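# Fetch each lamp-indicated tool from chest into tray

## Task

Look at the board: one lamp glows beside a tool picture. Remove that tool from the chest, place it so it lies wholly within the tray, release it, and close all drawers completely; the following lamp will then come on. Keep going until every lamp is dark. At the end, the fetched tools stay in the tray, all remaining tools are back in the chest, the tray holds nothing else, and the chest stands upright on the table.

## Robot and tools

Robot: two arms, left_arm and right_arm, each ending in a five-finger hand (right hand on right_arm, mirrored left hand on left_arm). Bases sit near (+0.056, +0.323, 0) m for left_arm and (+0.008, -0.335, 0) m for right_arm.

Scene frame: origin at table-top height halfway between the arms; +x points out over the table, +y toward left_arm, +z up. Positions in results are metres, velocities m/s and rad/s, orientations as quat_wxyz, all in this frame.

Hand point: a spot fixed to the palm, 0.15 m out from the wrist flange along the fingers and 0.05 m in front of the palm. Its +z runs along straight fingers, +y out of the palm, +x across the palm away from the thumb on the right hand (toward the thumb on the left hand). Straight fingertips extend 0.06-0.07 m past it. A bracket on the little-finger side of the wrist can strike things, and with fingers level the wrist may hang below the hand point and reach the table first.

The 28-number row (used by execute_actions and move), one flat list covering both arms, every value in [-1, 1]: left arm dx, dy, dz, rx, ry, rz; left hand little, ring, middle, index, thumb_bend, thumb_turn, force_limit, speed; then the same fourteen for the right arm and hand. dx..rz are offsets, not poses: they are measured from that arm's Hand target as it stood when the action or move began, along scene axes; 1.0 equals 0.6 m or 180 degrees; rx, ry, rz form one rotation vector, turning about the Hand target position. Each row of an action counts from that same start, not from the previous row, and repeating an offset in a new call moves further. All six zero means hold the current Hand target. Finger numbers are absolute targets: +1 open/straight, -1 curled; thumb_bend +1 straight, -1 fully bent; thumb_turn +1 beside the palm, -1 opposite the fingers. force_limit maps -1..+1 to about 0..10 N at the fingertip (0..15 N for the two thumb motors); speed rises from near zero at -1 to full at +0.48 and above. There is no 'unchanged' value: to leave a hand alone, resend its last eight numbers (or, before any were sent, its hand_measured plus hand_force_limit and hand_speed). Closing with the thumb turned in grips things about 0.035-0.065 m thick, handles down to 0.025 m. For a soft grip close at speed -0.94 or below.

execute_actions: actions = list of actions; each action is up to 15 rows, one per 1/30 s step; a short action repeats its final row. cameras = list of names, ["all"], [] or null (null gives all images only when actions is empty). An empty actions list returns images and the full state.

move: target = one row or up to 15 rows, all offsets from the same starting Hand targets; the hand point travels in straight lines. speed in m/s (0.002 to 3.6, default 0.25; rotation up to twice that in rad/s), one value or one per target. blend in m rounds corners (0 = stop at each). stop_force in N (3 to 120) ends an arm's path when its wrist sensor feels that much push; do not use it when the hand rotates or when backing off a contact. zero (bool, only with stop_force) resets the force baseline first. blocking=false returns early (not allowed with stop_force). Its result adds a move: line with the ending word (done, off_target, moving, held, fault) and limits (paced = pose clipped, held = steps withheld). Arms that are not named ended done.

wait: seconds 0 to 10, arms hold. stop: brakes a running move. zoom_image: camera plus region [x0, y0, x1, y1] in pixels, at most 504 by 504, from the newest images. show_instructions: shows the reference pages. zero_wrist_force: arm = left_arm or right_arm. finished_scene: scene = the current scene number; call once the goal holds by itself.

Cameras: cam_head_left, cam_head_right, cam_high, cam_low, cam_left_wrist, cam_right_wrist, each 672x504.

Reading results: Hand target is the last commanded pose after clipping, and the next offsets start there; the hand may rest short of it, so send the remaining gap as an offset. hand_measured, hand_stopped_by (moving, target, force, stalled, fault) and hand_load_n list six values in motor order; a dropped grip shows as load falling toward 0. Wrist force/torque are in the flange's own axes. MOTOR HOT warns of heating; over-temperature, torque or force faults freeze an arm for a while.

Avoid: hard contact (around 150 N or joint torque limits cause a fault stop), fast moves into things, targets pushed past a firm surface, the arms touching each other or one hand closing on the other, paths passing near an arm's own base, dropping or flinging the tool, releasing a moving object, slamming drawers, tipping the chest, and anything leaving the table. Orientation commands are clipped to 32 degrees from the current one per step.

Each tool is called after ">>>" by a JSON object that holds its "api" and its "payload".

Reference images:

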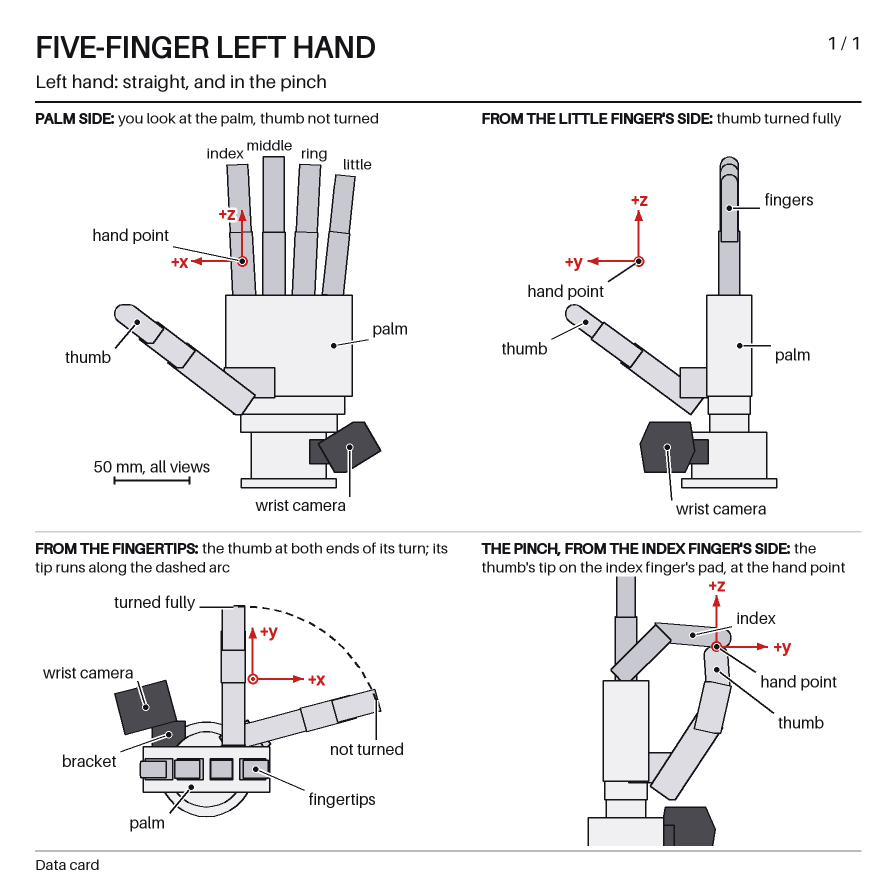

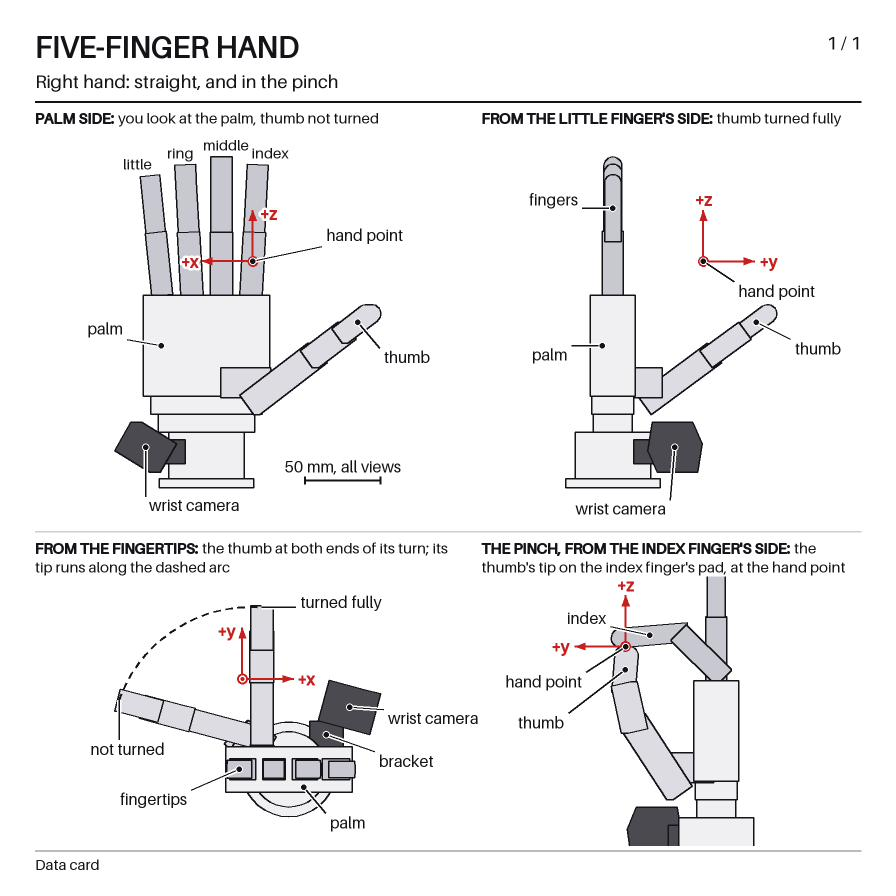

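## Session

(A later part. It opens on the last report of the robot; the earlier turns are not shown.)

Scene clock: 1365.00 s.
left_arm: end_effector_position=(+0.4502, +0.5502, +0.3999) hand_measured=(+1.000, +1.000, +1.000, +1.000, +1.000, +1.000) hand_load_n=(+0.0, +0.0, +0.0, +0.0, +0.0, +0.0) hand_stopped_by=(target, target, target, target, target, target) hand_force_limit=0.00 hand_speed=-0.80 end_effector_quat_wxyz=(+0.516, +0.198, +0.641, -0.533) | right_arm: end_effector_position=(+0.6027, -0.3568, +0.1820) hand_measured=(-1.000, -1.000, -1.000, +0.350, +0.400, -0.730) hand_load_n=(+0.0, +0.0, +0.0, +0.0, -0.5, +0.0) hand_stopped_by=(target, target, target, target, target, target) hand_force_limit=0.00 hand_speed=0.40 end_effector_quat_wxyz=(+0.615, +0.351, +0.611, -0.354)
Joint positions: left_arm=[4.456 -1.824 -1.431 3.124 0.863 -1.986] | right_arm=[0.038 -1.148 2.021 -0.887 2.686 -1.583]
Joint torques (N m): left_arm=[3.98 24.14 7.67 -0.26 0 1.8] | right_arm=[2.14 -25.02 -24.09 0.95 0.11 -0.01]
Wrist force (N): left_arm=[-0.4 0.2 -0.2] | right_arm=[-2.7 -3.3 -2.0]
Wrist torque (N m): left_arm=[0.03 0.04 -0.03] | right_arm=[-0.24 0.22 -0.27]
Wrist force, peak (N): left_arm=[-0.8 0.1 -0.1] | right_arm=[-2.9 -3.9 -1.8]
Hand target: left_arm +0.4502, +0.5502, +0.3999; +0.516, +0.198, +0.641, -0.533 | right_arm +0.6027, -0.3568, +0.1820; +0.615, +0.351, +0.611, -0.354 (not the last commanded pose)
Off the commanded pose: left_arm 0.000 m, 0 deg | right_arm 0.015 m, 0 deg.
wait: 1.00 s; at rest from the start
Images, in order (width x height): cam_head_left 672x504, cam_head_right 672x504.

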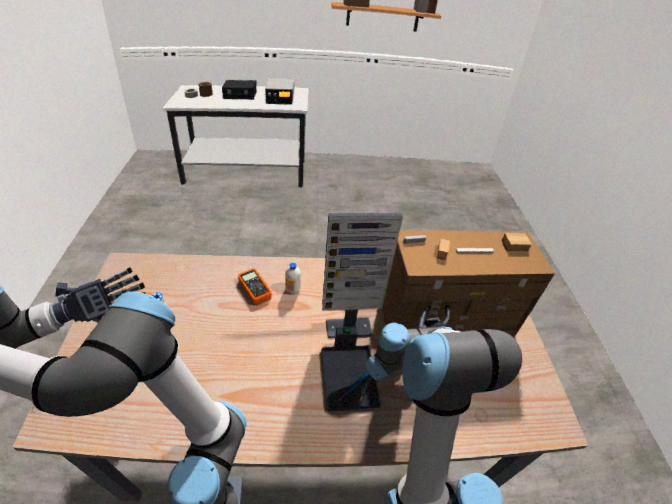

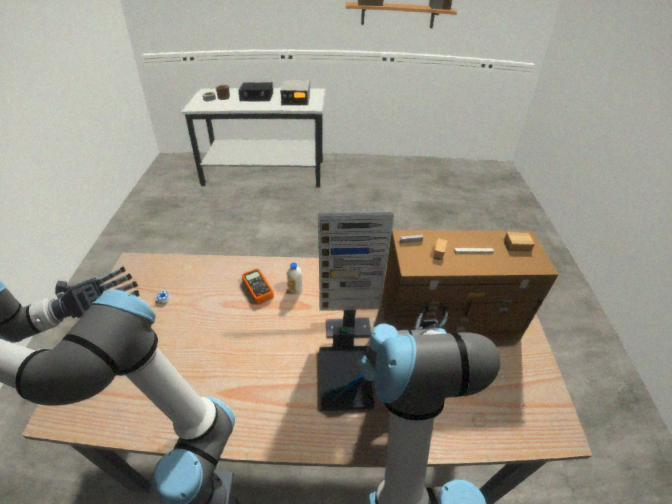

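>>> {"api": "move", "payload": {"target": [[0,0,0,0,0,0,1,1,1,1,1,1,0,-0.8, -0.19,-0.007,0,0,0,0,-1,-1,-1,0.35,0.4,-0.73,0,0.4],[0,0,0,0,0,0,1,1,1,1,1,1,0,-0.8, -0.25,-0.03,0.3,0,0,0,-1,-1,-1,0.35,0.4,-0.73,0,0.4]], "speed": [0.12,0.2], "blend": [0.02,0], "cameras": ["all"]}}

>>> {"api": "zoom_image", "payload": {"camera": "cam_head_left", "region": [310, 200, 410, 320]}}

>>> {"api": "zoom_image", "payload": {"camera": "cam_head_left", "region": [310, 220, 560, 420]}}

Scene clock: 1378.23 s.
left_arm: end_effector_position=(+0.4502, +0.5502, +0.3999) hand_measured=(+1.000, +1.000, +1.000, +1.000, +1.000, +1.000) hand_load_n=(+0.0, +0.0, +0.0, +0.0, +0.0, +0.0) hand_stopped_by=(target, target, target, target, target, target) hand_force_limit=0.00 hand_speed=-0.80 end_effector_quat_wxyz=(+0.516, +0.198, +0.641, -0.533) | right_arm: end_effector_position=(+0.4527, -0.3748, +0.3620) hand_measured=(-1.000, -1.000, -1.000, +0.350, +0.400, -0.730) hand_load_n=(+0.0, +0.0, +0.0, +0.0, +0.0, -0.5) hand_stopped_by=(target, target, target, target, target, target) hand_force_limit=0.00 hand_speed=0.40 end_effector_quat_wxyz=(+0.615, +0.351, +0.611, -0.354)
Joint positions: left_arm=[4.456 -1.824 -1.431 3.124 0.863 -1.986] | right_arm=[0.012 -1.786 2.174 -0.401 2.661 -1.583]
Joint torques (N m): left_arm=[5.08 25.2 6.83 -0.17 -0.16 1.68] | right_arm=[6.47 -15.86 -12.26 -0.53 0.8 -2.22]
Wrist force (N): left_arm=[-0.6 0.1 -0.3] | right_arm=[-2.4 -0.6 1.2]
Wrist torque (N m): left_arm=[0.01 0.07 -0.03] | right_arm=[-0.16 0.19 -0.34]
Wrist force, peak (N): left_arm=[-0.8 0.3 0.0] | right_arm=[-3.1 -3.6 -2.0]
Hand target: left_arm +0.4502, +0.5502, +0.3999; +0.516, +0.198, +0.641, -0.533 | right_arm +0.4527, -0.3748, +0.3620; +0.615, +0.351, +0.611, -0.354
Off the commanded pose: left_arm 0.000 m, 0 deg | right_arm 0.000 m, 0 deg.
move: done
camera_calibration:
cam_left_wrist: T_world_to_cam=[[-0.894332, -0.386492, 0.225375, 0.522077], [-0.36368, 0.334596, -0.869358, 0.322629], [0.26059, -0.859459, -0.439799, 0.648457], [0, 0, 0, 1]] pos_world=[0.415262, 0.65115, 0.448007]
cam_right_wrist: T_world_to_cam=[[0.861328, 0.430279, -0.270138, -0.125181], [-0.0317243, 0.576229, 0.816672, -0.0635579], [0.507058, -0.694853, 0.509972, -0.56393], [0, 0, 0, 1]] pos_world=[0.391751, -0.301362, 0.305678]

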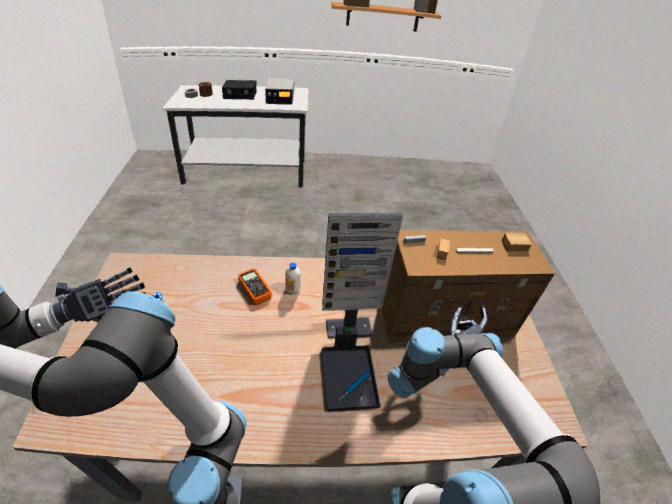

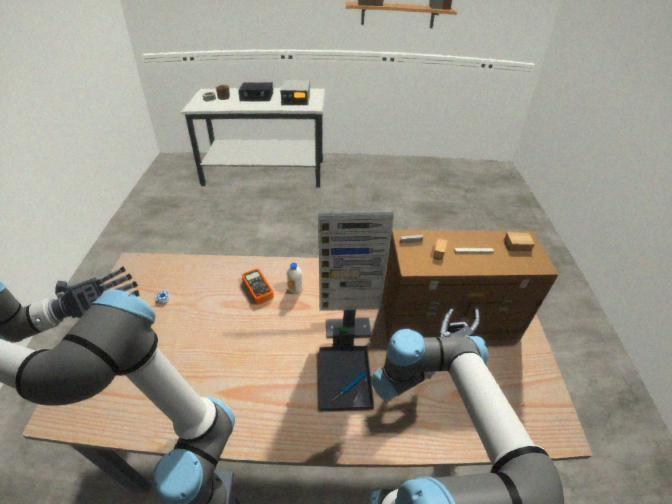

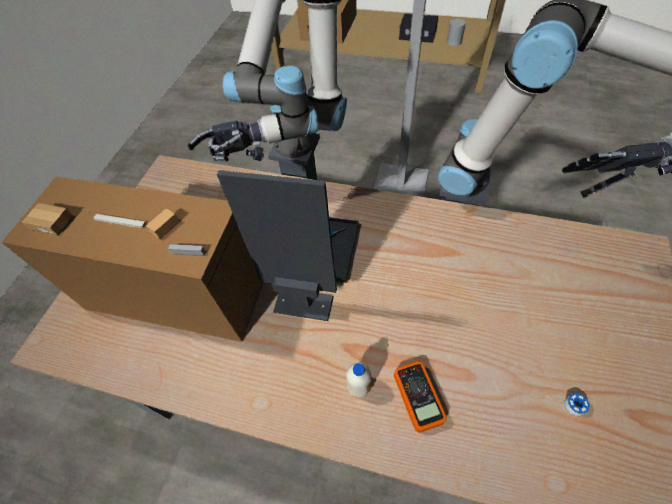

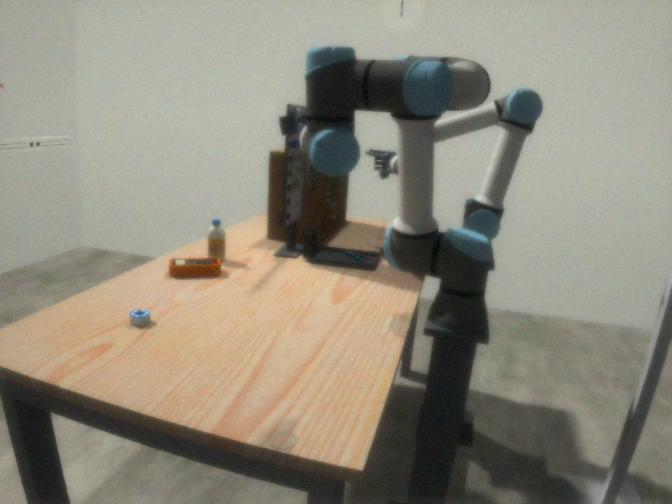

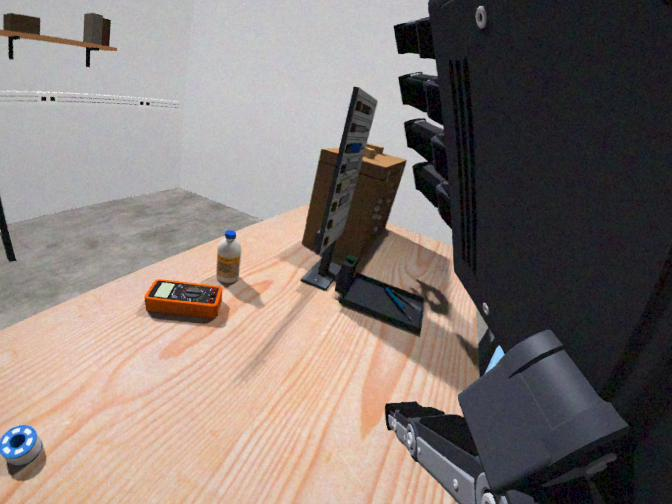

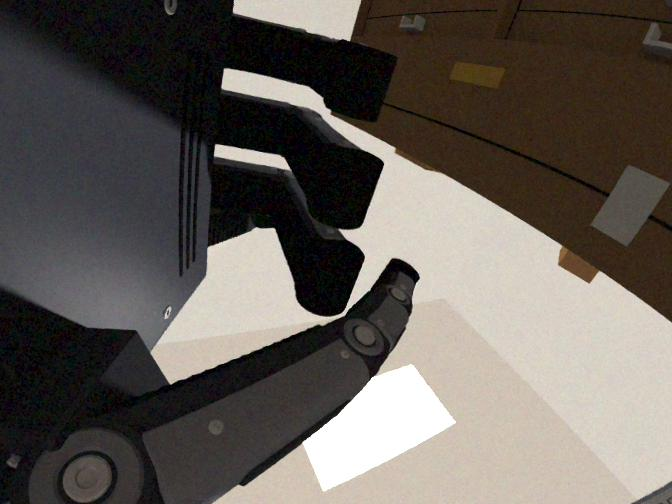

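Scaled by 4.200.

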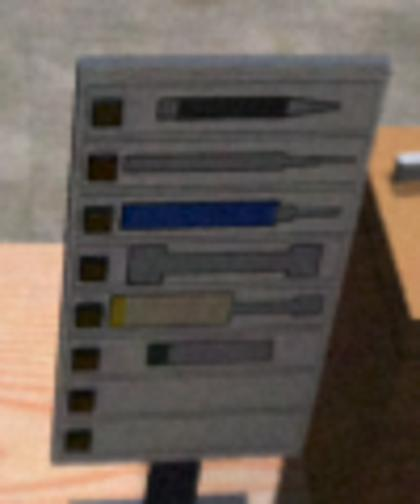

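Scaled by 2.016.

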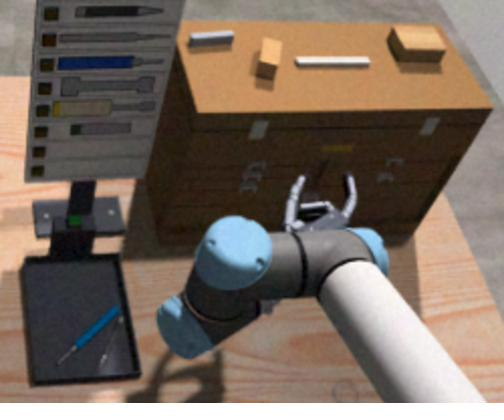

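>>> {"api": "finished_scene", "payload": {"scene": 2}}

The scene is finished: the task was done.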